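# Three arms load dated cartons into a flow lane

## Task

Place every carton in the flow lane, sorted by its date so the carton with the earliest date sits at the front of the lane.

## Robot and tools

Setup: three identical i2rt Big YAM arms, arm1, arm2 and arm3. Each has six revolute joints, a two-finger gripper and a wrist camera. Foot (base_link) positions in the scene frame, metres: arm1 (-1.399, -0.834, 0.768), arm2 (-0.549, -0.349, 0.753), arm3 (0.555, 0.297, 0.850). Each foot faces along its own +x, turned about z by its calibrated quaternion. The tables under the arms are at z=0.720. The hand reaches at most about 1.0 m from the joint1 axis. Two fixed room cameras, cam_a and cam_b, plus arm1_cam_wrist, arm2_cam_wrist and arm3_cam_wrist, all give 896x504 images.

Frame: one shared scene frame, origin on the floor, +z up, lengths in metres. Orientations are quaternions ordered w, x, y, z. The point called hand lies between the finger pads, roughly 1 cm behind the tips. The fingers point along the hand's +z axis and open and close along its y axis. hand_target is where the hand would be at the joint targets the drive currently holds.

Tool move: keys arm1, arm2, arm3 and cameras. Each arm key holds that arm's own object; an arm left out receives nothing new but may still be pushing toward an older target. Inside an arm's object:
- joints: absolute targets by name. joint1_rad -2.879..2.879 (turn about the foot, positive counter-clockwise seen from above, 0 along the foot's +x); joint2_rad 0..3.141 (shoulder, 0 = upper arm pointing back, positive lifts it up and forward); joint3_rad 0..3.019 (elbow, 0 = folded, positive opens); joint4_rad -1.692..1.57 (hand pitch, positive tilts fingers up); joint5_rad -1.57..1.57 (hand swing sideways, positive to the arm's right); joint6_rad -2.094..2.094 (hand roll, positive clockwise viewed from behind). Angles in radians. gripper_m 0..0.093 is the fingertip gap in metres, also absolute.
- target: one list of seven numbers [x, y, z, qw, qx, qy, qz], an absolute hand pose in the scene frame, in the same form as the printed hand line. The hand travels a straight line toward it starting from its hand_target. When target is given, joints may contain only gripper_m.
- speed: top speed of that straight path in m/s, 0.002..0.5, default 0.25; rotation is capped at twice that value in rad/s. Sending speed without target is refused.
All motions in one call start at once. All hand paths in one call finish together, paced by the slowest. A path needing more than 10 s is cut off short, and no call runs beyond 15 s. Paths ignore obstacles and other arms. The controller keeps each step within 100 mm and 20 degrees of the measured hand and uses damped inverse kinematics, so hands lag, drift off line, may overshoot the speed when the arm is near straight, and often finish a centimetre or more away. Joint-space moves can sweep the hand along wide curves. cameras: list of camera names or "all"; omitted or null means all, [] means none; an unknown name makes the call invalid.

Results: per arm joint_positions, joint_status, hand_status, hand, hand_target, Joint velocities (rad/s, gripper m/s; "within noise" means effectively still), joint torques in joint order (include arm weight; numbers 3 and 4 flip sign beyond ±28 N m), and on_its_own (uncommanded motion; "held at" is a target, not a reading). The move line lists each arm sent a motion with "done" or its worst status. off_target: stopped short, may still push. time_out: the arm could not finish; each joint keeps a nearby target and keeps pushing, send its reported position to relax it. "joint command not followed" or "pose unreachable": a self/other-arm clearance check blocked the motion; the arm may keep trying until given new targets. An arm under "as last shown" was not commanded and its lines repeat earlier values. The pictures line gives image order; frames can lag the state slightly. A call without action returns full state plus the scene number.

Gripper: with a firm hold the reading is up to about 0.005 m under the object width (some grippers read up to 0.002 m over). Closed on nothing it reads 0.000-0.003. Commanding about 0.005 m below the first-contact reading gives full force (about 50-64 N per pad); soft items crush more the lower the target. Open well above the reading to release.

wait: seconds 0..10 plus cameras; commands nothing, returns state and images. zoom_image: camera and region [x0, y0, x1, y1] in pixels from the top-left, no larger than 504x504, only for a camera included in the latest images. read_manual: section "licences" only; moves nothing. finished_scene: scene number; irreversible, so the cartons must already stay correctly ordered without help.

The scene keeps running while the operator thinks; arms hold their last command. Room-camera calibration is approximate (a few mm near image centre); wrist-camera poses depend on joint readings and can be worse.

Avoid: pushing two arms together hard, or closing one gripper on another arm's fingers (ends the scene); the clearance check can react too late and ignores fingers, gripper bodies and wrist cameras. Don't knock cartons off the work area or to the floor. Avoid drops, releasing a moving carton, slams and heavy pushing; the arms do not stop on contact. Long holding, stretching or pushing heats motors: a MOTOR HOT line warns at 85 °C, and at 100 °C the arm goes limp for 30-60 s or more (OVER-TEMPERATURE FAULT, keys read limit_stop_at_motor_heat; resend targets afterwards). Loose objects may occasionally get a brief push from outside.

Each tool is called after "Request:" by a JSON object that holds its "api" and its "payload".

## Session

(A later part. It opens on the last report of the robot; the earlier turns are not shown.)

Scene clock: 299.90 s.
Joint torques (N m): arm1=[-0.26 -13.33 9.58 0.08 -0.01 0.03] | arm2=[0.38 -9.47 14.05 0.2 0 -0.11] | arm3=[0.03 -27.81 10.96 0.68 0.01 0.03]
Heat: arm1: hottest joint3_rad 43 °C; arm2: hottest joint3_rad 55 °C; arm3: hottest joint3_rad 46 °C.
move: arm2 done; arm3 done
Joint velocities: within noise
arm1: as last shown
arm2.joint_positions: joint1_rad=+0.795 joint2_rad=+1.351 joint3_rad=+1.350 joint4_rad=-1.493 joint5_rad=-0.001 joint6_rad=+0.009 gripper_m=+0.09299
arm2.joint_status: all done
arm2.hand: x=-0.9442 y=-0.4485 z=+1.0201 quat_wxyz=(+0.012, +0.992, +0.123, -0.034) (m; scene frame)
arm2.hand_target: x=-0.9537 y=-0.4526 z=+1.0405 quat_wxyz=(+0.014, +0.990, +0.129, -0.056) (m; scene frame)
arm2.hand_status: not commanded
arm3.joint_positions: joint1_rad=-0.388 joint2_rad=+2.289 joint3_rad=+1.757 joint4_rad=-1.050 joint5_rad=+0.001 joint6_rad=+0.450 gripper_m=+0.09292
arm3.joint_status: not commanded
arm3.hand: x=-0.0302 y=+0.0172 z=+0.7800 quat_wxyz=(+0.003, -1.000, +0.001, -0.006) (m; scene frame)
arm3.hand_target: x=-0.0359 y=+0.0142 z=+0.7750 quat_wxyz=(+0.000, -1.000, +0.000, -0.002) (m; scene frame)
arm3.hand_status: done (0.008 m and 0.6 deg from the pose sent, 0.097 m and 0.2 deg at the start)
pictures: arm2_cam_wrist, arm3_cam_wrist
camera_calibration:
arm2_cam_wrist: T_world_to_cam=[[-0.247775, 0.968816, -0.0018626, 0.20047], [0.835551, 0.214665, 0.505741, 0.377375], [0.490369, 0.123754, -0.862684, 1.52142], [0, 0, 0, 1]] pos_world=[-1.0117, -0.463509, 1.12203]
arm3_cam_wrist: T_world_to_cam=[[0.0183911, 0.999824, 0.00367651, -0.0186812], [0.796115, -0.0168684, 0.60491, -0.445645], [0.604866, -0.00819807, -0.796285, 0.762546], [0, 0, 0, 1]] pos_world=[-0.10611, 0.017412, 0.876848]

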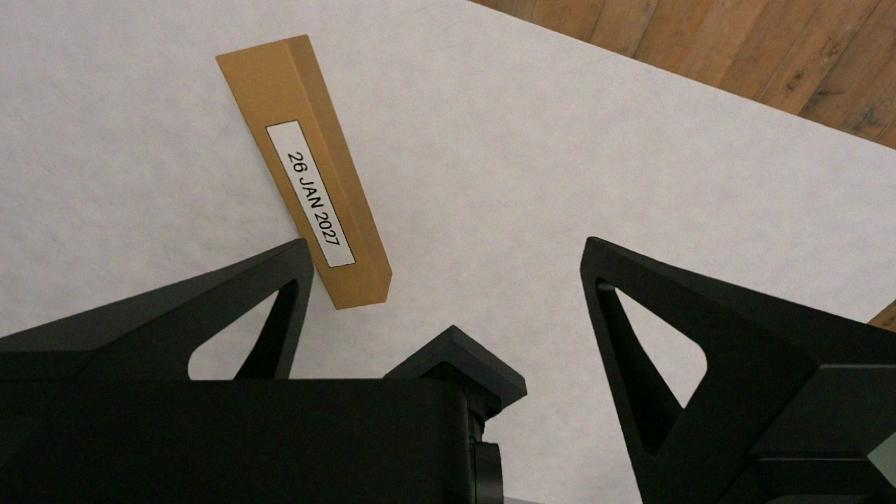

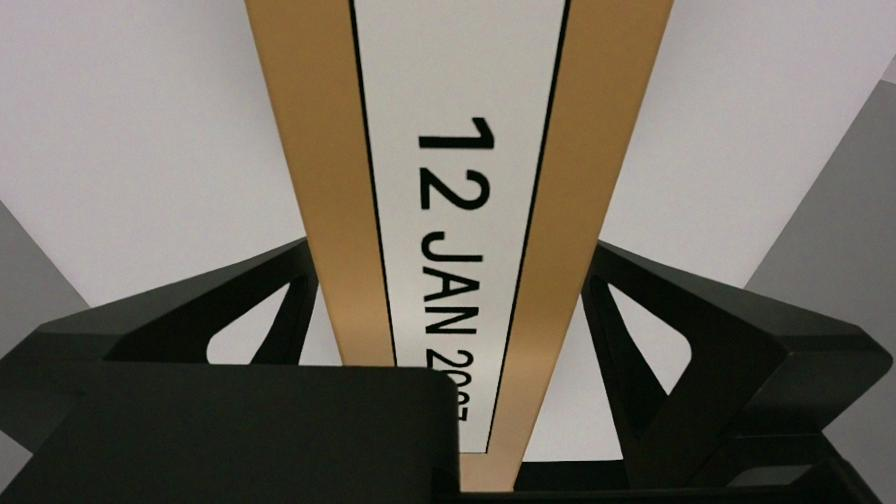

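Request:
{"api": "move", "payload": {"arm3": {"joints": {"gripper_m": 0.053}}, "arm2": {"target": [-0.834, -0.564, 0.87, 0, 0.9744, 0.225, 0], "speed": 0.35}, "cameras": ["arm2_cam_wrist"]}}

Request:
{"api": "move", "payload": {"arm3": {"target": [-0.036, 0.016, 0.96, 0, -1, 0, 0.012], "speed": 0.3}, "arm2": {"target": [-0.832, -0.562, 0.742, 0.002, 0.9744, 0.225, -0.004], "speed": 0.3}, "cameras": ["arm2_cam_wrist", "arm3_cam_wrist"]}}

Scene clock: 304.57 s.
Joint torques (N m): arm1=[-0.26 -13.27 9.57 0.1 -0.01 0.04] | arm2=[0.5 -7.24 8.17 0.83 0.07 0.05] | arm3=[0.03 -28.16 11 0.69 0 0.03]
Heat: arm1: hottest joint3_rad 43 °C; arm2: hottest joint3_rad 56 °C; arm3: hottest joint3_rad 46 °C.
move: arm2 done; arm3 off_target
Joint velocities: within noise
arm1: as last shown
arm2.joint_positions: joint1_rad=+1.191 joint2_rad=+1.341 joint3_rad=+0.959 joint4_rad=-1.172 joint5_rad=+0.013 joint6_rad=+0.193 gripper_m=+0.09299
arm2.joint_status: not commanded
arm2.hand: x=-0.8380 y=-0.5640 z=+0.8794 quat_wxyz=(+0.004, +0.974, +0.227, -0.007) (m; scene frame)
arm2.hand_target: x=-0.8340 y=-0.5638 z=+0.8702 quat_wxyz=(+0.000, +0.974, +0.225, +0.000) (m; scene frame)
arm2.hand_status: done (0.010 m and 1.0 deg from the pose sent, 0.219 m and 12.6 deg at the start)
arm3.joint_positions: joint1_rad=-0.388 joint2_rad=+2.289 joint3_rad=+1.757 joint4_rad=-1.050 joint5_rad=+0.001 joint6_rad=+0.450 gripper_m=+0.05835
arm3.joint_status: gripper_m off_target (ended at +0.05838, target +0.05300)
arm3.hand: x=-0.0302 y=+0.0172 z=+0.7800 quat_wxyz=(+0.003, -1.000, +0.001, -0.006) (m; scene frame)
arm3.hand_target: x=-0.0358 y=+0.0142 z=+0.7750 quat_wxyz=(+0.000, -1.000, +0.000, -0.002) (m; scene frame)
arm3.hand_status: not commanded
pictures: arm2_cam_wrist
camera_calibration:
arm2_cam_wrist: T_world_to_cam=[[-0.446606, 0.894692, 0.00829017, 0.12103], [0.747798, 0.368161, 0.552499, 0.356499], [0.491264, 0.252949, -0.833472, 1.41015], [0, 0, 0, 1]] pos_world=[-0.905296, -0.596231, 0.977356]

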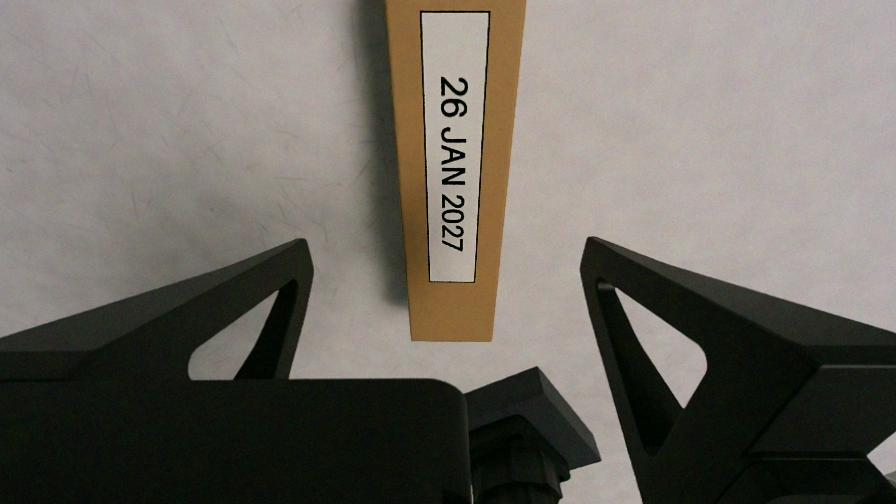

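Scene clock: 306.20 s.
Joint torques (N m): arm1=[-0.26 -13.39 9.57 0.1 -0.02 0.03] | arm2=[0.09 -8.18 6.38 0.79 0.05 0.03] | arm3=[0.26 -28.16 15.8 0.03 0.17 0.04]
Heat: arm1: hottest joint3_rad 43 °C; arm2: hottest joint3_rad 56 °C; arm3: hottest joint3_rad 46 °C.
move: arm2 done; arm3 off_target
Joint velocities: within noise
arm1: as last shown
arm2.joint_positions: joint1_rad=+1.191 joint2_rad=+1.548 joint3_rad=+0.771 joint4_rad=-0.770 joint5_rad=+0.013 joint6_rad=+0.193 gripper_m=+0.09299
arm2.joint_status: not commanded
arm2.hand: x=-0.8361 y=-0.5649 z=+0.7499 quat_wxyz=(+0.006, +0.974, +0.227, -0.011) (m; scene frame)
arm2.hand_target: x=-0.8319 y=-0.5618 z=+0.7422 quat_wxyz=(+0.002, +0.974, +0.225, -0.004) (m; scene frame)
arm2.hand_status: done (0.009 m and 0.9 deg from the pose sent, 0.137 m and 0.5 deg at the start)
arm3.joint_positions: joint1_rad=-0.388 joint2_rad=+2.096 joint3_rad=+1.865 joint4_rad=-1.361 joint5_rad=+0.008 joint6_rad=+0.450 gripper_m=+0.05835
arm3.joint_status: not commanded
arm3.hand: x=-0.0207 y=+0.0233 z=+0.9397 quat_wxyz=(+0.009, -1.000, +0.001, -0.009) (m; scene frame)
arm3.hand_target: x=-0.0350 y=+0.0166 z=+0.9602 quat_wxyz=(+0.000, -1.000, +0.000, +0.012) (m; scene frame)
arm3.hand_status: off_target (0.026 m and 2.6 deg from the pose sent, 0.180 m and 2.1 deg at the start; pose on its path clipped on 9 of 49 steps)
pictures: arm2_cam_wrist, arm3_cam_wrist
camera_calibration:
arm2_cam_wrist: T_world_to_cam=[[-0.446076, 0.894969, 0.00686372, 0.125516], [0.751336, 0.370297, 0.546237, 0.435765], [0.486323, 0.24882, -0.837603, 1.29828], [0, 0, 0, 1]] pos_world=[-0.9028, -0.596735, 0.848552]
arm3_cam_wrist: T_world_to_cam=[[0.0182175, 0.999724, 0.0148083, -0.0359746], [0.792377, -0.0234684, 0.60958, -0.554009], [0.609759, 0.00062878, -0.792586, 0.880432], [0, 0, 0, 1]] pos_world=[-0.0972116, 0.0224094, 1.03606]

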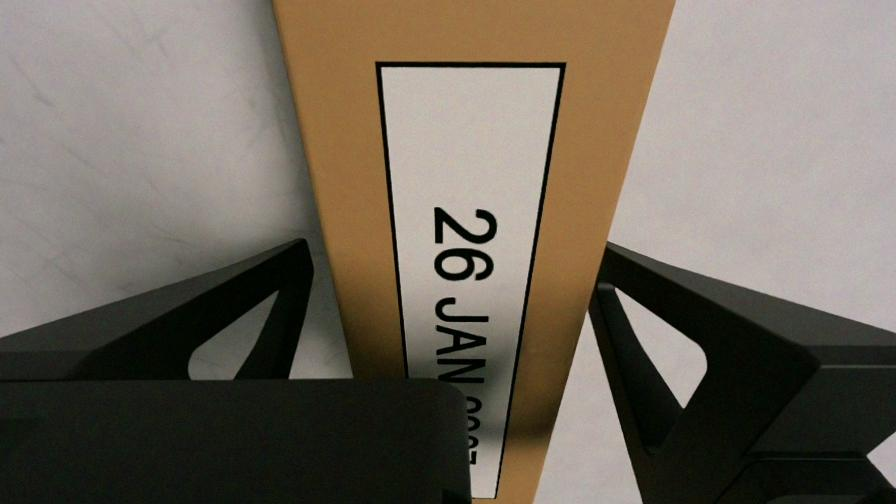

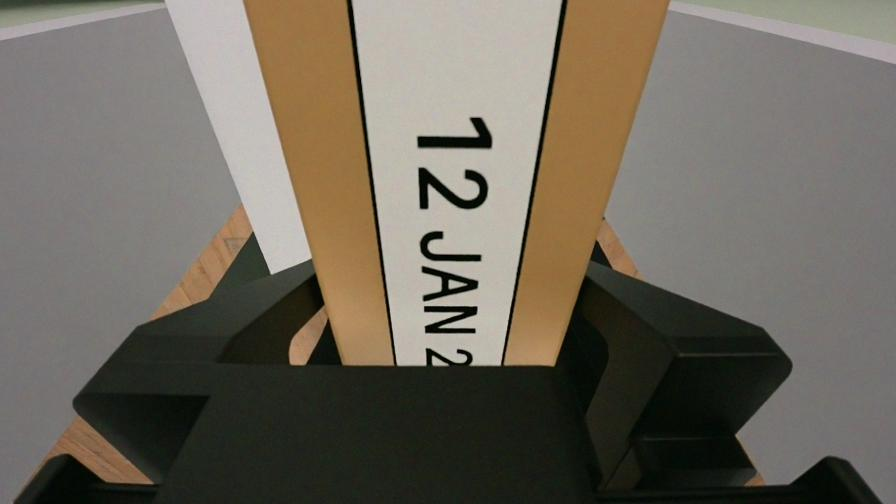

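Request:
{"api": "move", "payload": {"arm3": {"target": [0.22, 0.05, 1.04, 0, -1, 0, 0.004], "speed": 0.35}, "arm2": {"joints": {"gripper_m": 0.053}}, "cameras": ["arm3_cam_wrist"]}}

Request:
{"api": "move", "payload": {"arm3": {"joints": {"joint1_rad": 1.2, "joint2_rad": 1.35, "joint3_rad": 1.3, "joint4_rad": -1.5, "joint5_rad": 0, "joint6_rad": -1.06}}, "arm2": {"target": [-0.832, -0.562, 0.89, 0.002, 0.9744, 0.225, -0.004], "speed": 0.3}, "cameras": ["arm2_cam_wrist"]}}

Request:
{"api": "move", "payload": {"arm3": {"target": [0.889, -0.345, 0.88, 0.035, -0.002, -0.9993, 0.015], "speed": 0.35}, "arm2": {"joints": {"joint1_rad": 0.6, "joint2_rad": 1.35, "joint3_rad": 1.25, "joint4_rad": -1.45, "joint5_rad": 0, "joint6_rad": 0}}, "cameras": ["arm3_cam_wrist", "arm2_cam_wrist"]}}

Scene clock: 313.23 s.
Joint torques (N m): arm1=[-0.26 -13.33 9.57 0.12 -0.01 0.04] | arm2=[0.15 -8.18 6.37 0.81 -0.11 0.04] | arm3=[0.91 -17.14 11.7 0.01 0.19 0.17]
Heat: arm1: hottest joint3_rad 43 °C; arm2: hottest joint3_rad 55 °C; arm3: hottest joint3_rad 48 °C.
move: arm2 off_target; arm3 done
Joint velocities: within noise
arm1: as last shown
arm2.joint_positions: joint1_rad=+1.191 joint2_rad=+1.548 joint3_rad=+0.771 joint4_rad=-0.769 joint5_rad=+0.017 joint6_rad=+0.193 gripper_m=+0.06063
arm2.joint_status: gripper_m off_target (ended at +0.06065, target +0.05300)
arm2.hand: x=-0.8366 y=-0.5644 z=+0.7499 quat_wxyz=(+0.004, +0.974, +0.227, -0.012) (m; scene frame)
arm2.hand_target: x=-0.8319 y=-0.5619 z=+0.7422 quat_wxyz=(+0.002, +0.974, +0.225, -0.004) (m; scene frame)
arm2.hand_status: not commanded
arm3.joint_positions: joint1_rad=-0.205 joint2_rad=+1.453 joint3_rad=+1.223 joint4_rad=-1.347 joint5_rad=+0.003 joint6_rad=+0.631 gripper_m=+0.05835
arm3.joint_status: not commanded
arm3.hand: x=+0.2184 y=+0.0531 z=+1.0310 quat_wxyz=(+0.003, -1.000, +0.000, -0.003) (m; scene frame)
arm3.hand_target: x=+0.2199 y=+0.0501 z=+1.0399 quat_wxyz=(+0.000, -1.000, +0.000, +0.004) (m; scene frame)
arm3.hand_status: done (0.010 m and 0.8 deg from the pose sent, 0.262 m and 1.8 deg at the start)
pictures: arm3_cam_wrist
camera_calibration:
arm3_cam_wrist: T_world_to_cam=[[0.0157321, 0.999871, 0.00332927, -0.0590165], [0.800033, -0.0145849, 0.599779, -0.790397], [0.59975, -0.00677224, -0.800159, 0.81731], [0, 0, 0, 1]] pos_world=[0.14309, 0.0530161, 1.12824]

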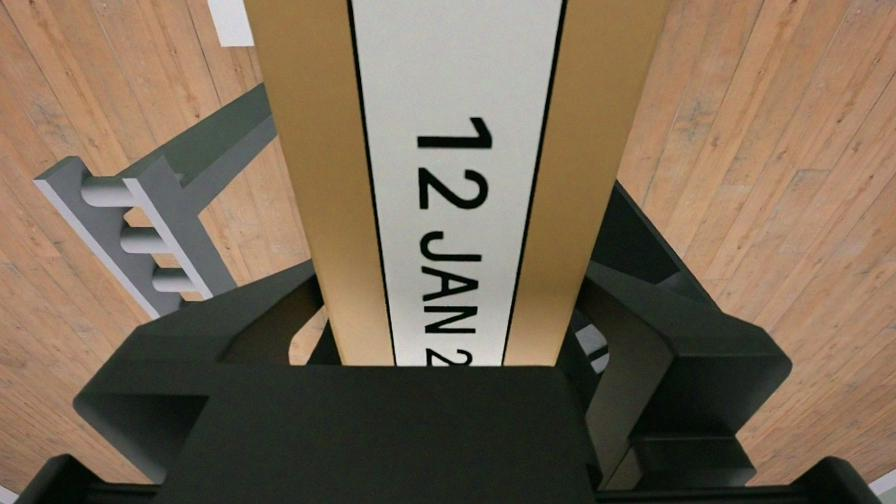

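Scene clock: 315.03 s.
Joint torques (N m): arm1=[-0.15 -13.39 9.58 0.1 -0.01 0.04] | arm2=[0.44 -7.77 14.48 -0.28 -0.08 0.09] | arm3=[0.5 -15.79 15.21 -0.12 -0.01 -0.05]
Heat: arm1: hottest joint3_rad 43 °C; arm2: hottest joint3_rad 55 °C; arm3: hottest joint3_rad 48 °C.
move: arm2 off_target; arm3 done
Joint velocities: within noise
arm1: as last shown
arm2.joint_positions: joint1_rad=+1.191 joint2_rad=+1.317 joint3_rad=+0.894 joint4_rad=-1.199 joint5_rad=+0.016 joint6_rad=+0.193 gripper_m=+0.06063
arm2.joint_status: not commanded
arm2.hand: x=-0.8126 y=-0.5443 z=+0.8649 quat_wxyz=(-0.011, +0.973, +0.227, +0.023) (m; scene frame)
arm2.hand_target: x=-0.8307 y=-0.5610 z=+0.8902 quat_wxyz=(+0.002, +0.974, +0.225, -0.004) (m; scene frame)
arm2.hand_status: off_target (0.036 m and 3.5 deg from the pose sent, 0.140 m and 0.9 deg at the start)
arm3.joint_positions: joint1_rad=+1.195 joint2_rad=+1.364 joint3_rad=+1.252 joint4_rad=-1.490 joint5_rad=-0.001 joint6_rad=-1.051 gripper_m=+0.05843
arm3.joint_status: all done
arm3.hand: x=+0.7237 y=-0.0455 z=+1.0771 quat_wxyz=(+0.006, -0.030, -0.999, -0.014) (m; scene frame)
arm3.hand_target: x=+0.7295 y=-0.0528 z=+1.1004 quat_wxyz=(-0.006, -0.023, -1.000, +0.009) (m; scene frame)
arm3.hand_status: not commanded
pictures: arm2_cam_wrist
camera_calibration:
arm2_cam_wrist: T_world_to_cam=[[-0.448041, 0.893701, 0.0236002, 0.100003], [0.717238, 0.343565, 0.606245, 0.253531], [0.533693, 0.288549, -0.794928, 1.40121], [0, 0, 0, 1]] pos_world=[-0.884853, -0.580795, 0.957798]

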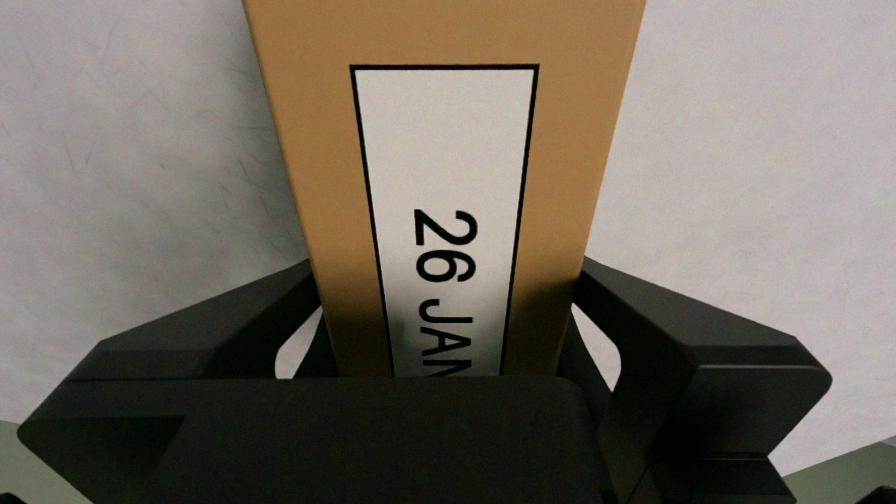

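Scene clock: 317.50 s.
Joint torques (N m): arm1=[-0.32 -13.33 9.58 0.12 -0.01 0.04] | arm2=[-0.21 -10.17 14.23 -0.23 -0.1 -0.12] | arm3=[0.91 -31.91 16.14 -0.18 0.11 -0.04]
Heat: arm1: hottest joint3_rad 43 °C; arm2: hottest joint3_rad 56 °C; arm3: hottest joint3_rad 48 °C.
move: arm2 done; arm3 off_target
Joint velocities: within noise
arm1: as last shown
arm2.joint_positions: joint1_rad=+0.603 joint2_rad=+1.361 joint3_rad=+1.193 joint4_rad=-1.440 joint5_rad=+0.002 joint6_rad=+0.011 gripper_m=+0.06063
arm2.joint_status: all done
arm2.hand: x=-0.9268 y=-0.3699 z=+0.9553 quat_wxyz=(+0.004, +0.999, +0.026, +0.023) (m; scene frame)
arm2.hand_target: x=-0.9404 y=-0.3696 z=+0.9806 quat_wxyz=(+0.006, +1.000, +0.030, -0.006) (m; scene frame)
arm2.hand_status: not commanded
arm3.joint_positions: joint1_rad=+1.223 joint2_rad=+2.398 joint3_rad=+2.182 joint4_rad=-1.408 joint5_rad=+0.075 joint6_rad=-1.059 gripper_m=+0.05843
arm3.joint_status: not commanded
arm3.hand: x=+0.8744 y=-0.3326 z=+0.8607 quat_wxyz=(+0.045, -0.011, -0.999, -0.005) (m; scene frame)
arm3.hand_target: x=+0.8885 y=-0.3437 z=+0.8802 quat_wxyz=(+0.035, -0.002, -0.999, +0.016) (m; scene frame)
arm3.hand_status: off_target (0.027 m and 2.8 deg from the pose sent, 0.395 m and 5.7 deg at the start)
pictures: arm2_cam_wrist, arm3_cam_wrist
camera_calibration:
arm2_cam_wrist: T_world_to_cam=[[-0.0580216, 0.998311, 0.00290136, 0.310856], [0.796776, 0.044557, 0.60263, 0.187219], [0.601483, 0.0372773, -0.798015, 1.4565], [0, 0, 0, 1]] pos_world=[-1.0072, -0.372967, 1.04858]
arm3_cam_wrist: T_world_to_cam=[[-0.0376974, -0.999229, -0.0109436, -0.28902], [-0.746475, 0.0208778, 0.665086, 0.0891857], [-0.664345, 0.0332412, -0.746686, 1.35764], [0, 0, 0, 1]] pos_world=[0.957622, -0.335789, 0.951253]

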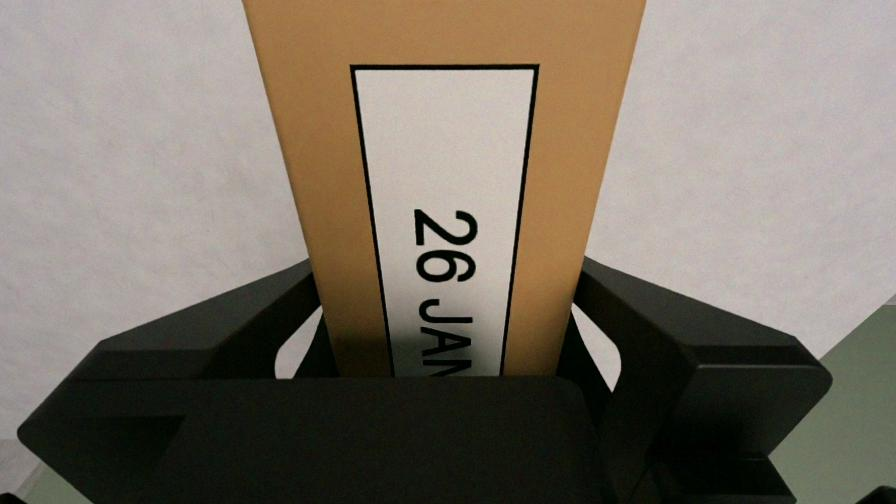

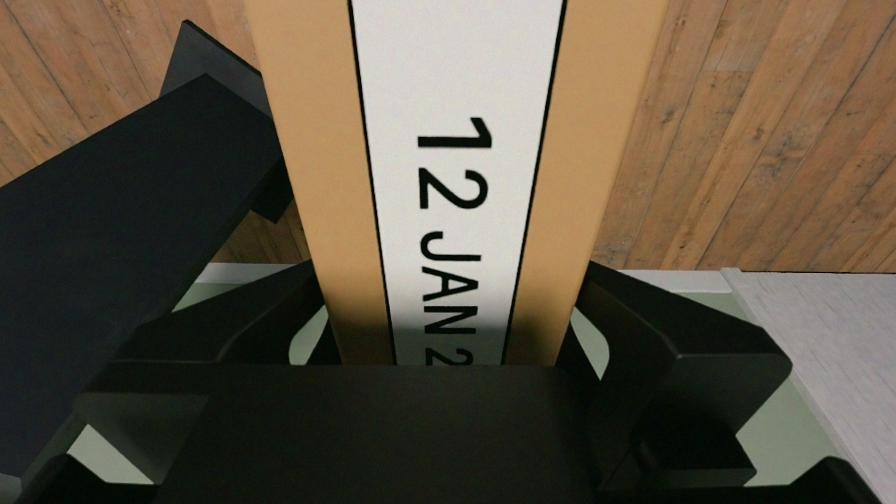

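Request:
{"api": "move", "payload": {"arm3": {"target": [0.891, -0.336, 0.80, 0.037, 0.004, -0.9993, 0.006], "speed": 0.25}, "arm2": {"joints": {"joint1_rad": -0.6, "joint2_rad": 1.35, "joint3_rad": 1.25, "joint4_rad": -1.45, "joint5_rad": 0, "joint6_rad": 0.3}}, "cameras": []}}

Request:
{"api": "move", "payload": {"arm3": {"target": [0.891, -0.334, 0.767, 0.037, 0.004, -0.9993, 0.004], "speed": 0.2}, "arm2": {"joints": {"joint1_rad": -1.95, "joint2_rad": 1.35, "joint3_rad": 1.25, "joint4_rad": -1.45, "joint5_rad": 0, "joint6_rad": 0.66}}, "cameras": ["arm3_cam_wrist", "arm2_cam_wrist"]}}

Scene clock: 324.23 s.
Joint torques (N m): arm1=[-0.26 -13.39 9.58 0.12 -0.02 0.04] | arm2=[-0.38 -10.4 14.16 -0.21 -0.09 0.09] | arm3=[1.14 -34.08 11.69 0.43 -0.08 -0.04]
Heat: arm1: hottest joint3_rad 44 °C; arm2: hottest joint3_rad 56 °C; arm3: hottest joint3_rad 48 °C.
move: arm2 done; arm3 off_target
Joint velocities: within noise
arm1.joint_positions: joint1_rad=+1.613 joint2_rad=+1.403 joint3_rad=+1.493 joint4_rad=-1.491 joint5_rad=+0.001 joint6_rad=+0.000 gripper_m=+0.09294
arm1.joint_status: not commanded
arm1.hand: x=-0.9945 y=-1.0263 z=+1.0748 quat_wxyz=(-0.083, -0.217, -0.972, +0.016) (m; scene frame)
arm1.hand_target: x=-0.9981 y=-1.0309 z=+1.0784 quat_wxyz=(-0.084, -0.224, -0.971, +0.016) (m; scene frame)
arm1.hand_status: not commanded
arm2.joint_positions: joint1_rad=-0.595 joint2_rad=+1.361 joint3_rad=+1.193 joint4_rad=-1.441 joint5_rad=+0.002 joint6_rad=+0.290 gripper_m=+0.06065
arm2.joint_status: all done
arm2.hand: x=-0.7090 y=-0.0049 z=+0.9531 quat_wxyz=(+0.008, +0.757, -0.653, +0.025) (m; scene frame)
arm2.hand_target: x=-0.7136 y=+0.0083 z=+0.9784 quat_wxyz=(-0.003, +0.752, -0.659, -0.002) (m; scene frame)
arm2.hand_status: not commanded
arm3.joint_positions: joint1_rad=+1.230 joint2_rad=+2.481 joint3_rad=+2.133 joint4_rad=-1.287 joint5_rad=+0.075 joint6_rad=-1.063 gripper_m=+0.05843
arm3.joint_status: not commanded
arm3.hand: x=+0.8789 y=-0.3298 z=+0.7852 quat_wxyz=(+0.047, -0.005, -0.999, -0.010) (m; scene frame)
arm3.hand_target: x=+0.8908 y=-0.3356 z=+0.8001 quat_wxyz=(+0.037, +0.004, -0.999, +0.006) (m; scene frame)
arm3.hand_status: off_target (0.020 m and 2.4 deg from the pose sent, 0.063 m and 2.3 deg at the start)
pictures: none
No camera images: "cameras" was empty.

Scene clock: 326.13 s.
Joint torques (N m): arm1=[-0.21 -13.27 9.58 0.12 -0.01 0.04] | arm2=[-0.44 -10.23 14.19 -0.18 -0.05 0.08] | arm3=[1.03 -32.32 10.96 0.53 -0.09 -0.04]
Heat: arm1: hottest joint3_rad 44 °C; arm2: hottest joint3_rad 56 °C; arm3: hottest joint3_rad 48 °C.
move: arm2 done; arm3 done
Joint velocities: within noise
arm1: as last shown
arm2.joint_positions: joint1_rad=-1.946 joint2_rad=+1.362 joint3_rad=+1.193 joint4_rad=-1.441 joint5_rad=+0.002 joint6_rad=+0.650 gripper_m=+0.06067
arm2.joint_status: all done
arm2.hand: x=-0.2517 y=-0.1176 z=+0.9586 quat_wxyz=(+0.010, +0.003, -1.000, +0.019) (m; scene frame)
arm2.hand_target: x=-0.2403 y=-0.1099 z=+0.9841 quat_wxyz=(-0.013, -0.004, -1.000, +0.000) (m; scene frame)
arm2.hand_status: not commanded
arm3.joint_positions: joint1_rad=+1.230 joint2_rad=+2.500 joint3_rad=+2.122 joint4_rad=-1.236 joint5_rad=+0.073 joint6_rad=-1.063 gripper_m=+0.05843
arm3.joint_status: not commanded
arm3.hand: x=+0.8812 y=-0.3332 z=+0.7672 quat_wxyz=(+0.042, -0.005, -0.999, -0.002) (m; scene frame)
arm3.hand_target: x=+0.8909 y=-0.3339 z=+0.7670 quat_wxyz=(+0.037, +0.004, -0.999, +0.004) (m; scene frame)
arm3.hand_status: done (0.010 m and 1.3 deg from the pose sent, 0.022 m and 2.2 deg at the start)
pictures: arm2_cam_wrist, arm3_cam_wrist
camera_calibration:
arm2_cam_wrist: T_world_to_cam=[[0.011029, -0.998695, 0.0498631, -0.164428], [-0.813217, 0.0200583, 0.581615, -0.751879], [-0.581856, -0.0469641, -0.811934, 0.74919], [0, 0, 0, 1]] pos_world=[-0.173706, -0.113947, 1.0538]
arm3_cam_wrist: T_world_to_cam=[[-0.0259762, -0.999654, -0.00405599, -0.30627], [-0.750818, 0.016831, 0.660295, 0.162533], [-0.659998, 0.0201972, -0.750996, 1.2875], [0, 0, 0, 1]] pos_world=[0.963827, -0.334904, 0.858348]

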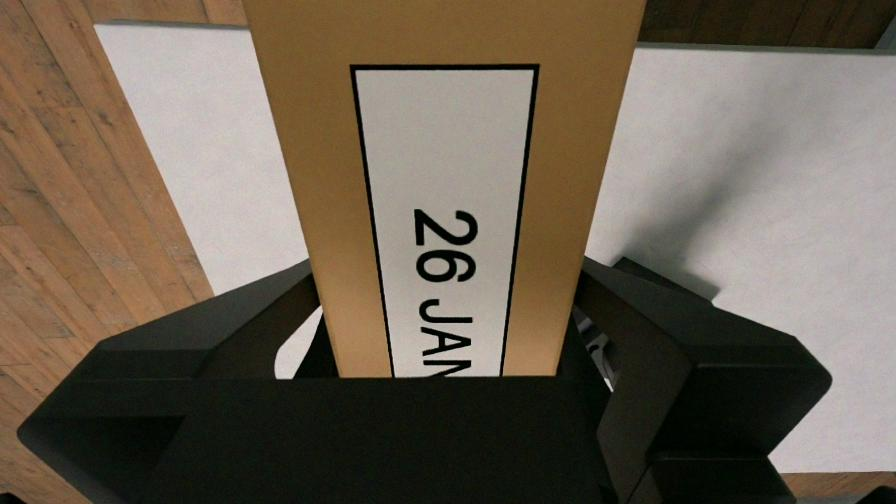

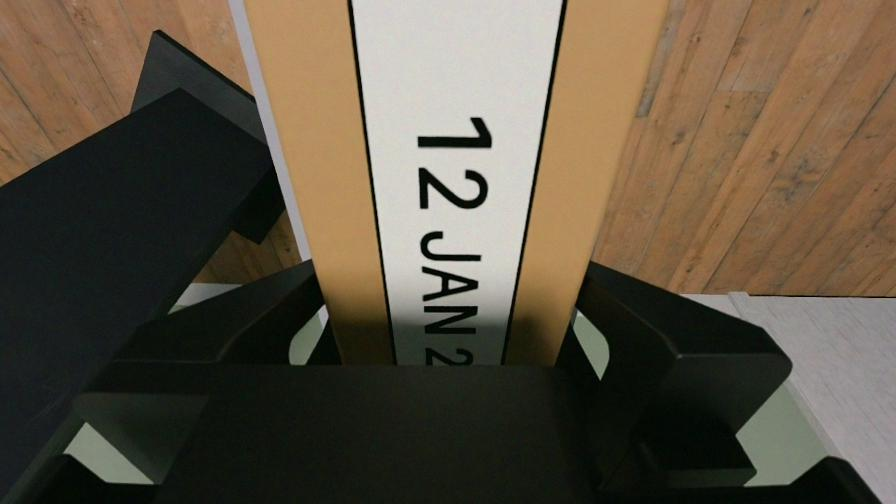

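Request:
{"api": "move", "payload": {"arm3": {"target": [0.890, -0.329, 0.755, 0.037, 0.004, -0.9993, 0.004], "speed": 0.12}, "arm2": {"target": [-0.015, 0.020, 0.92, -0.005, 0, -1, -0.012], "speed": 0.3}, "cameras": ["arm3_cam_wrist", "arm2_cam_wrist"]}}

Scene clock: 331.97 s.
Joint torques (N m): arm1=[-0.21 -13.27 9.58 0.1 -0.02 0.04] | arm2=[-0.85 -19.9 16.44 -0.55 -0.1 -0.13] | arm3=[1.26 -32.09 10.5 0.57 -0.08 -0.01]
Heat: arm1: hottest joint3_rad 44 °C; arm2: hottest joint3_rad 57 °C; arm3: hottest joint3_rad 47 °C.
move: arm2 off_target; arm3 done
Joint velocities: within noise
arm1: as last shown
arm2.joint_positions: joint1_rad=-1.999 joint2_rad=+2.059 joint3_rad=+1.921 joint4_rad=-1.483 joint5_rad=-0.025 joint6_rad=+0.606 gripper_m=+0.06067
arm2.joint_status: not commanded
arm2.hand: x=-0.0371 y=+0.0105 z=+0.8888 quat_wxyz=(+0.023, -0.002, -1.000, +0.010) (m; scene frame)
arm2.hand_target: x=-0.0171 y=+0.0184 z=+0.9204 quat_wxyz=(-0.006, +0.000, -1.000, -0.012) (m; scene frame)
arm2.hand_status: off_target (0.039 m and 4.1 deg from the pose sent, 0.277 m and 3.9 deg at the start)
arm3.joint_positions: joint1_rad=+1.232 joint2_rad=+2.500 joint3_rad=+2.091 joint4_rad=-1.203 joint5_rad=+0.073 joint6_rad=-1.063 gripper_m=+0.05843
arm3.joint_status: not commanded
arm3.hand: x=+0.8806 y=-0.3293 z=+0.7564 quat_wxyz=(+0.041, -0.004, -0.999, +0.000) (m; scene frame)
arm3.hand_target: x=+0.8900 y=-0.3288 z=+0.7549 quat_wxyz=(+0.037, +0.004, -0.999, +0.004) (m; scene frame)
arm3.hand_status: done (0.009 m and 1.1 deg from the pose sent, 0.016 m and 1.3 deg at the start)
pictures: arm2_cam_wrist, arm3_cam_wrist
camera_calibration:
arm2_cam_wrist: T_world_to_cam=[[0.00158325, -0.999485, 0.0320568, -0.0199819], [-0.797814, 0.0180647, 0.602633, -0.557315], [-0.602902, -0.0265295, -0.797374, 0.809535], [0, 0, 0, 1]] pos_world=[0.0434675, 0.0115726, 0.982]
arm3_cam_wrist: T_world_to_cam=[[-0.0240521, -0.99971, -0.0013926, -0.306164], [-0.751786, 0.0171691, 0.659183, 0.170987], [-0.658968, 0.0169017, -0.751981, 1.27767], [0, 0, 0, 1]] pos_world=[0.963127, -0.330605, 0.847648]

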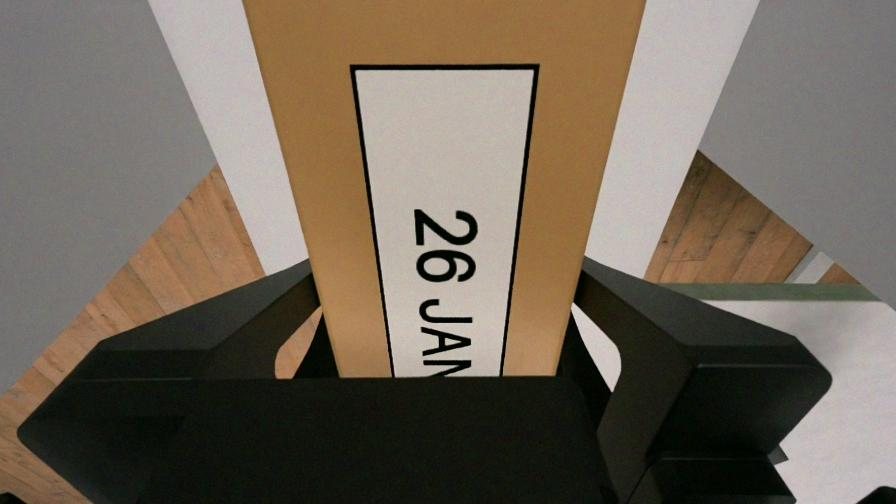

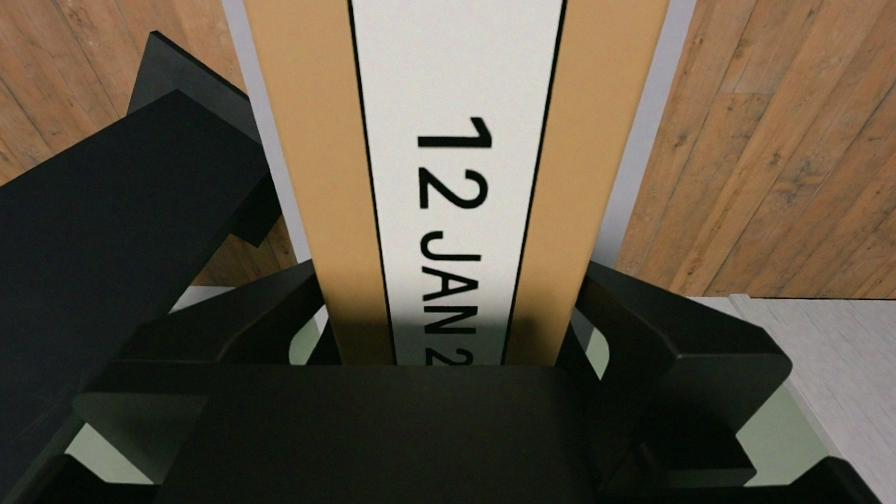

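Strips on both sides are equal. Lower and release; arm2 lowers to the shelf.

Request:
{"api": "move", "payload": {"arm3": {"target": [0.890, -0.3295, 0.740, 0.037, 0.004, -0.9993, 0.004], "speed": 0.1}, "arm2": {"target": [-0.019, 0.014, 0.80, -0.005, 0, -1, -0.006], "speed": 0.25}, "cameras": ["arm3_cam_wrist", "arm2_cam_wrist"]}}

Scene clock: 335.67 s.
Joint torques (N m): arm1=[-0.26 -13.33 9.59 0.08 -0.01 0.03] | arm2=[-0.79 -22.24 9.59 0.54 0.01 -0.11] | arm3=[0.67 -30.33 10.47 0.79 -0.08 -0.02]
Heat: arm1: hottest joint3_rad 44 °C; arm2: hottest joint3_rad 59 °C; arm3: hottest joint3_rad 47 °C.
move: arm2 off_target; arm3 off_target
Joint velocities: within noise
arm1: as last shown
arm2.joint_positions: joint1_rad=-1.999 joint2_rad=+2.144 joint3_rad=+1.781 joint4_rad=-1.229 joint5_rad=-0.019 joint6_rad=+0.606 gripper_m=+0.06067
arm2.joint_status: not commanded
arm2.hand: x=-0.0266 y=+0.0144 z=+0.7843 quat_wxyz=(+0.009, -0.002, -1.000, +0.004) (m; scene frame)
arm2.hand_target: x=-0.0192 y=+0.0139 z=+0.8000 quat_wxyz=(-0.005, +0.000, -1.000, -0.006) (m; scene frame)
arm2.hand_status: off_target (0.017 m and 2.0 deg from the pose sent, 0.091 m and 3.7 deg at the start)
arm3.joint_positions: joint1_rad=+1.234 joint2_rad=+2.501 joint3_rad=+2.091 joint4_rad=-1.186 joint5_rad=+0.073 joint6_rad=-1.063 gripper_m=+0.05843
arm3.joint_status: not commanded
arm3.hand: x=+0.8834 y=-0.3322 z=+0.7557 quat_wxyz=(+0.037, -0.004, -0.999, +0.007) (m; scene frame)
arm3.hand_target: x=+0.8897 y=-0.3291 z=+0.7403 quat_wxyz=(+0.037, +0.004, -0.999, +0.004) (m; scene frame)
arm3.hand_status: off_target (0.017 m and 0.9 deg from the pose sent, 0.019 m and 1.1 deg at the start)
pictures: arm2_cam_wrist, arm3_cam_wrist
camera_calibration:
arm2_cam_wrist: T_world_to_cam=[[0.00190594, -0.999778, 0.0209745, -0.00397073], [-0.814093, 0.0106293, 0.580637, -0.469175], [-0.580731, -0.0181819, -0.813892, 0.746015], [0, 0, 0, 1]] pos_world=[0.0512903, 0.0145811, 0.87968]
arm3_cam_wrist: T_world_to_cam=[[-0.0226513, -0.999669, 0.0121658, -0.320442], [-0.756744, 0.0250966, 0.653229, 0.185057], [-0.653319, 0.00559009, -0.757062, 1.27418], [0, 0, 0, 1]] pos_world=[0.965226, -0.332103, 0.847645]

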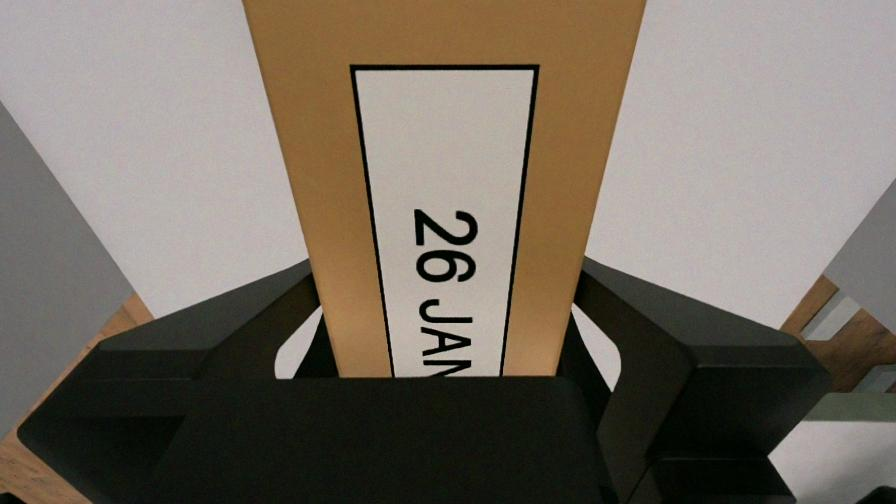

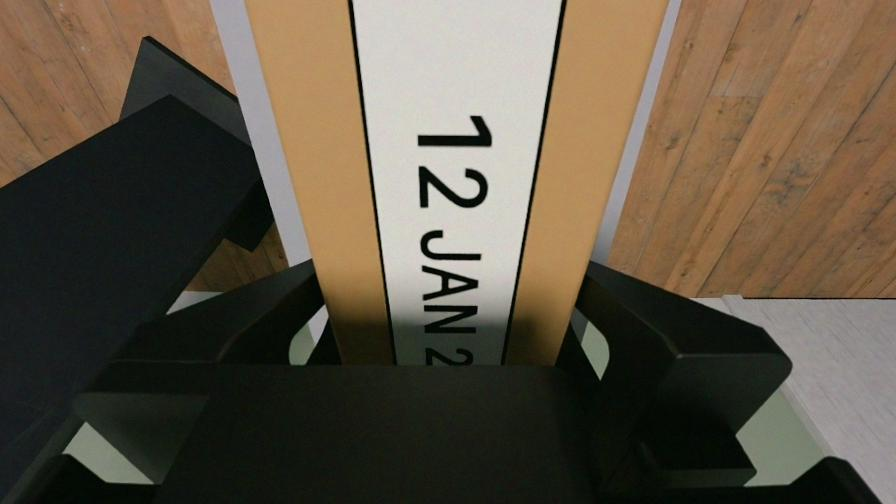

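Request:
{"api": "move", "payload": {"arm3": {"joints": {"gripper_m": 0.070}}, "arm2": {"target": [-0.019, 0.014, 0.772, -0.005, 0, -1, -0.006], "speed": 0.15}, "cameras": ["arm3_cam_wrist"]}}

Request:
{"api": "move", "payload": {"arm3": {"target": [0.888, -0.333, 0.88, 0.037, 0.004, -0.9993, 0.004], "speed": 0.35}, "arm2": {"target": [-0.019, 0.014, 0.757, -0.005, 0, -1, -0.006], "speed": 0.1}, "cameras": ["arm3_cam_wrist", "arm2_cam_wrist", "cam_b"]}}

Scene clock: 339.87 s.
Joint torques (N m): arm1=[-0.21 -13.39 9.57 0.13 -0.02 0.04] | arm2=[-0.73 -20.13 8.59 0.72 0.01 -0.11] | arm3=[1.08 -30.51 10.51 0.68 -0.07 -0.02]
Heat: arm1: hottest joint3_rad 44 °C; arm2: hottest joint3_rad 58 °C; arm3: hottest joint3_rad 47 °C.
move: arm2 done; arm3 done
Joint velocities: within noise
arm1: as last shown
arm2.joint_positions: joint1_rad=-1.999 joint2_rad=+2.146 joint3_rad=+1.764 joint4_rad=-1.172 joint5_rad=-0.018 joint6_rad=+0.606 gripper_m=+0.06067
arm2.joint_status: not commanded
arm2.hand: x=-0.0205 y=+0.0184 z=+0.7770 quat_wxyz=(-0.006, -0.001, -1.000, -0.007) (m; scene frame)
arm2.hand_target: x=-0.0191 y=+0.0140 z=+0.7719 quat_wxyz=(-0.005, +0.000, -1.000, -0.006) (m; scene frame)
arm2.hand_status: done (0.007 m and 0.2 deg from the pose sent, 0.014 m and 2.0 deg at the start)
arm3.joint_positions: joint1_rad=+1.234 joint2_rad=+2.501 joint3_rad=+2.091 joint4_rad=-1.181 joint5_rad=+0.073 joint6_rad=-1.063 gripper_m=+0.06994
arm3.joint_status: all done
arm3.hand: x=+0.8840 y=-0.3332 z=+0.7554 quat_wxyz=(+0.036, -0.004, -0.999, +0.009) (m; scene frame)
arm3.hand_target: x=+0.8897 y=-0.3291 z=+0.7402 quat_wxyz=(+0.037, +0.004, -0.999, +0.004) (m; scene frame)
arm3.hand_status: not commanded
pictures: arm3_cam_wrist
camera_calibration:
arm3_cam_wrist: T_world_to_cam=[[-0.0227327, -0.999615, 0.0159369, -0.324129], [-0.758373, 0.0276291, 0.651235, 0.189546], [-0.651424, 0.00271822, -0.758709, 1.27297], [0, 0, 0, 1]] pos_world=[0.965625, -0.332701, 0.847544]

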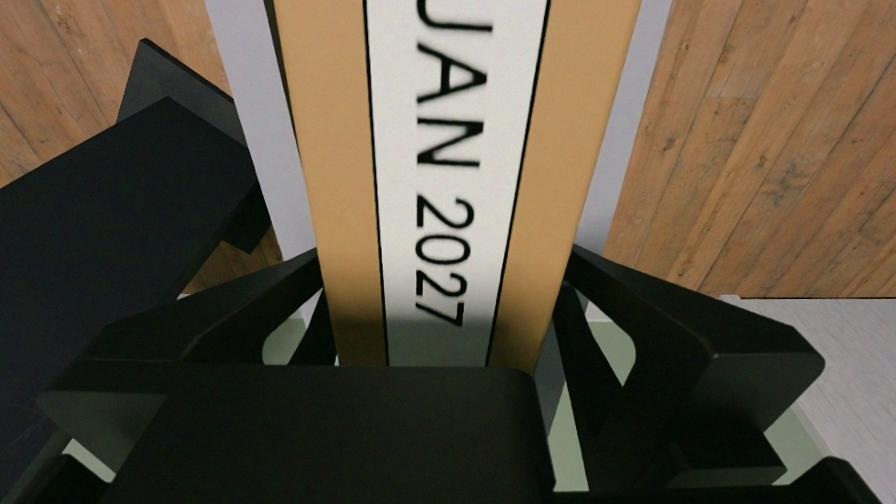

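Scene clock: 341.27 s.
Joint torques (N m): arm1=[-0.26 -13.33 9.58 0.12 -0.01 0.03] | arm2=[-0.67 -19.31 7.95 1.18 -0.09 -0.11] | arm3=[0.32 -29.1 13.44 -0.12 -0.07 -0.03]
Heat: arm1: hottest joint3_rad 44 °C; arm2: hottest joint3_rad 58 °C; arm3: hottest joint3_rad 47 °C.
move: arm2 off_target; arm3 off_target
Joint velocities: within noise
arm1: as last shown
arm2.joint_positions: joint1_rad=-1.999 joint2_rad=+2.147 joint3_rad=+1.758 joint4_rad=-1.153 joint5_rad=-0.017 joint6_rad=+0.606 gripper_m=+0.06067
arm2.joint_status: not commanded
arm2.hand: x=-0.0184 y=+0.0194 z=+0.7743 quat_wxyz=(-0.012, -0.001, -1.000, -0.009) (m; scene frame)
arm2.hand_target: x=-0.0194 y=+0.0139 z=+0.7572 quat_wxyz=(-0.005, +0.000, -1.000, -0.006) (m; scene frame)
arm2.hand_status: off_target (0.018 m and 0.9 deg from the pose sent, 0.021 m and 0.2 deg at the start)
arm3.joint_positions: joint1_rad=+1.234 joint2_rad=+2.352 joint3_rad=+2.179 joint4_rad=-1.414 joint5_rad=+0.073 joint6_rad=-1.065 gripper_m=+0.06995
arm3.joint_status: not commanded
arm3.hand: x=+0.8826 y=-0.3312 z=+0.8915 quat_wxyz=(+0.035, -0.003, -0.999, +0.011) (m; scene frame)
arm3.hand_target: x=+0.8878 y=-0.3326 z=+0.8800 quat_wxyz=(+0.037, +0.004, -0.999, +0.004) (m; scene frame)
arm3.hand_status: off_target (0.013 m and 1.1 deg from the pose sent, 0.125 m and 1.0 deg at the start)
pictures: arm2_cam_wrist, arm3_cam_wrist, cam_b
camera_calibration:
arm2_cam_wrist: T_world_to_cam=[[0.00227466, -0.999982, -0.00557255, 0.0218414], [-0.83819, -0.00494571, 0.545356, -0.429607], [-0.545374, 0.00343035, -0.838186, 0.761805], [0, 0, 0, 1]] pos_world=[0.0553265, 0.0171031, 0.872945]
arm3_cam_wrist: T_world_to_cam=[[-0.0208414, -0.999588, 0.0197515, -0.329308], [-0.759824, 0.0286761, 0.649496, 0.102954], [-0.649795, -0.00147124, -0.760108, 1.37376], [0, 0, 0, 1]] pos_world=[0.964025, -0.330103, 0.983843]

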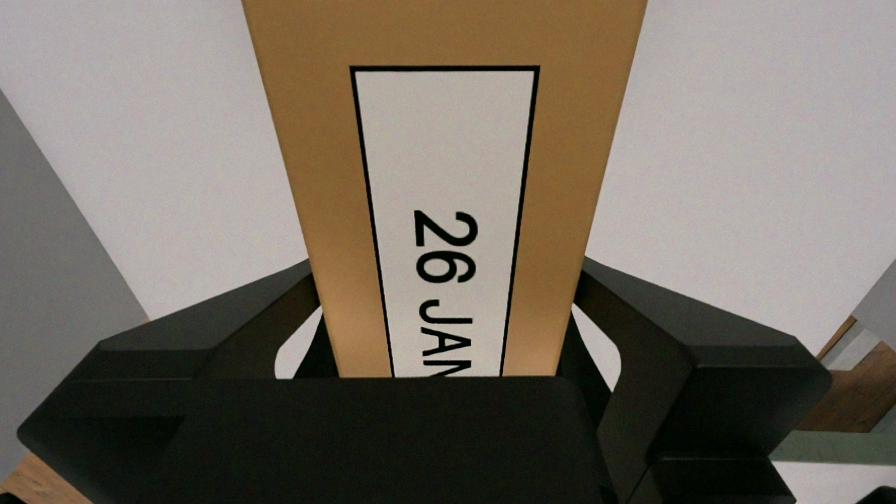

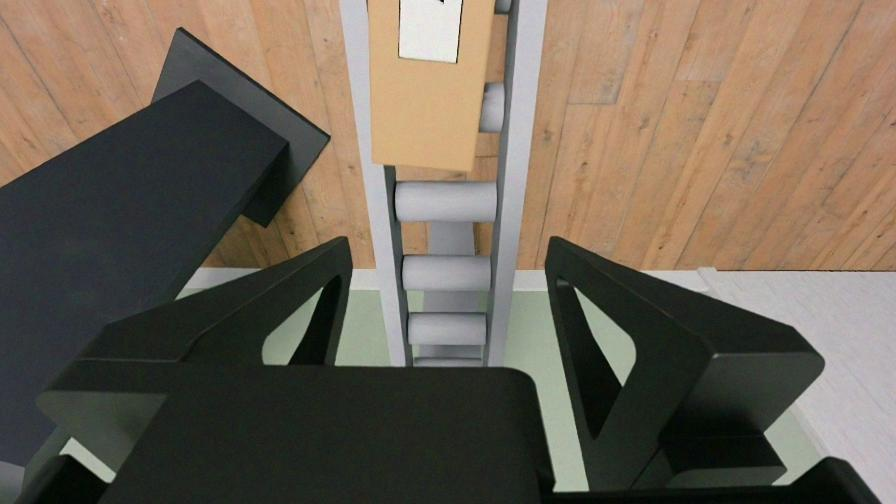

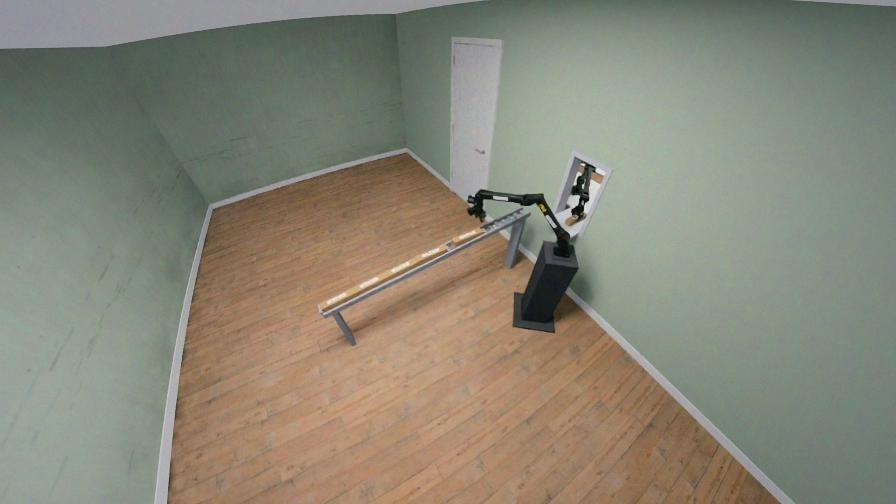

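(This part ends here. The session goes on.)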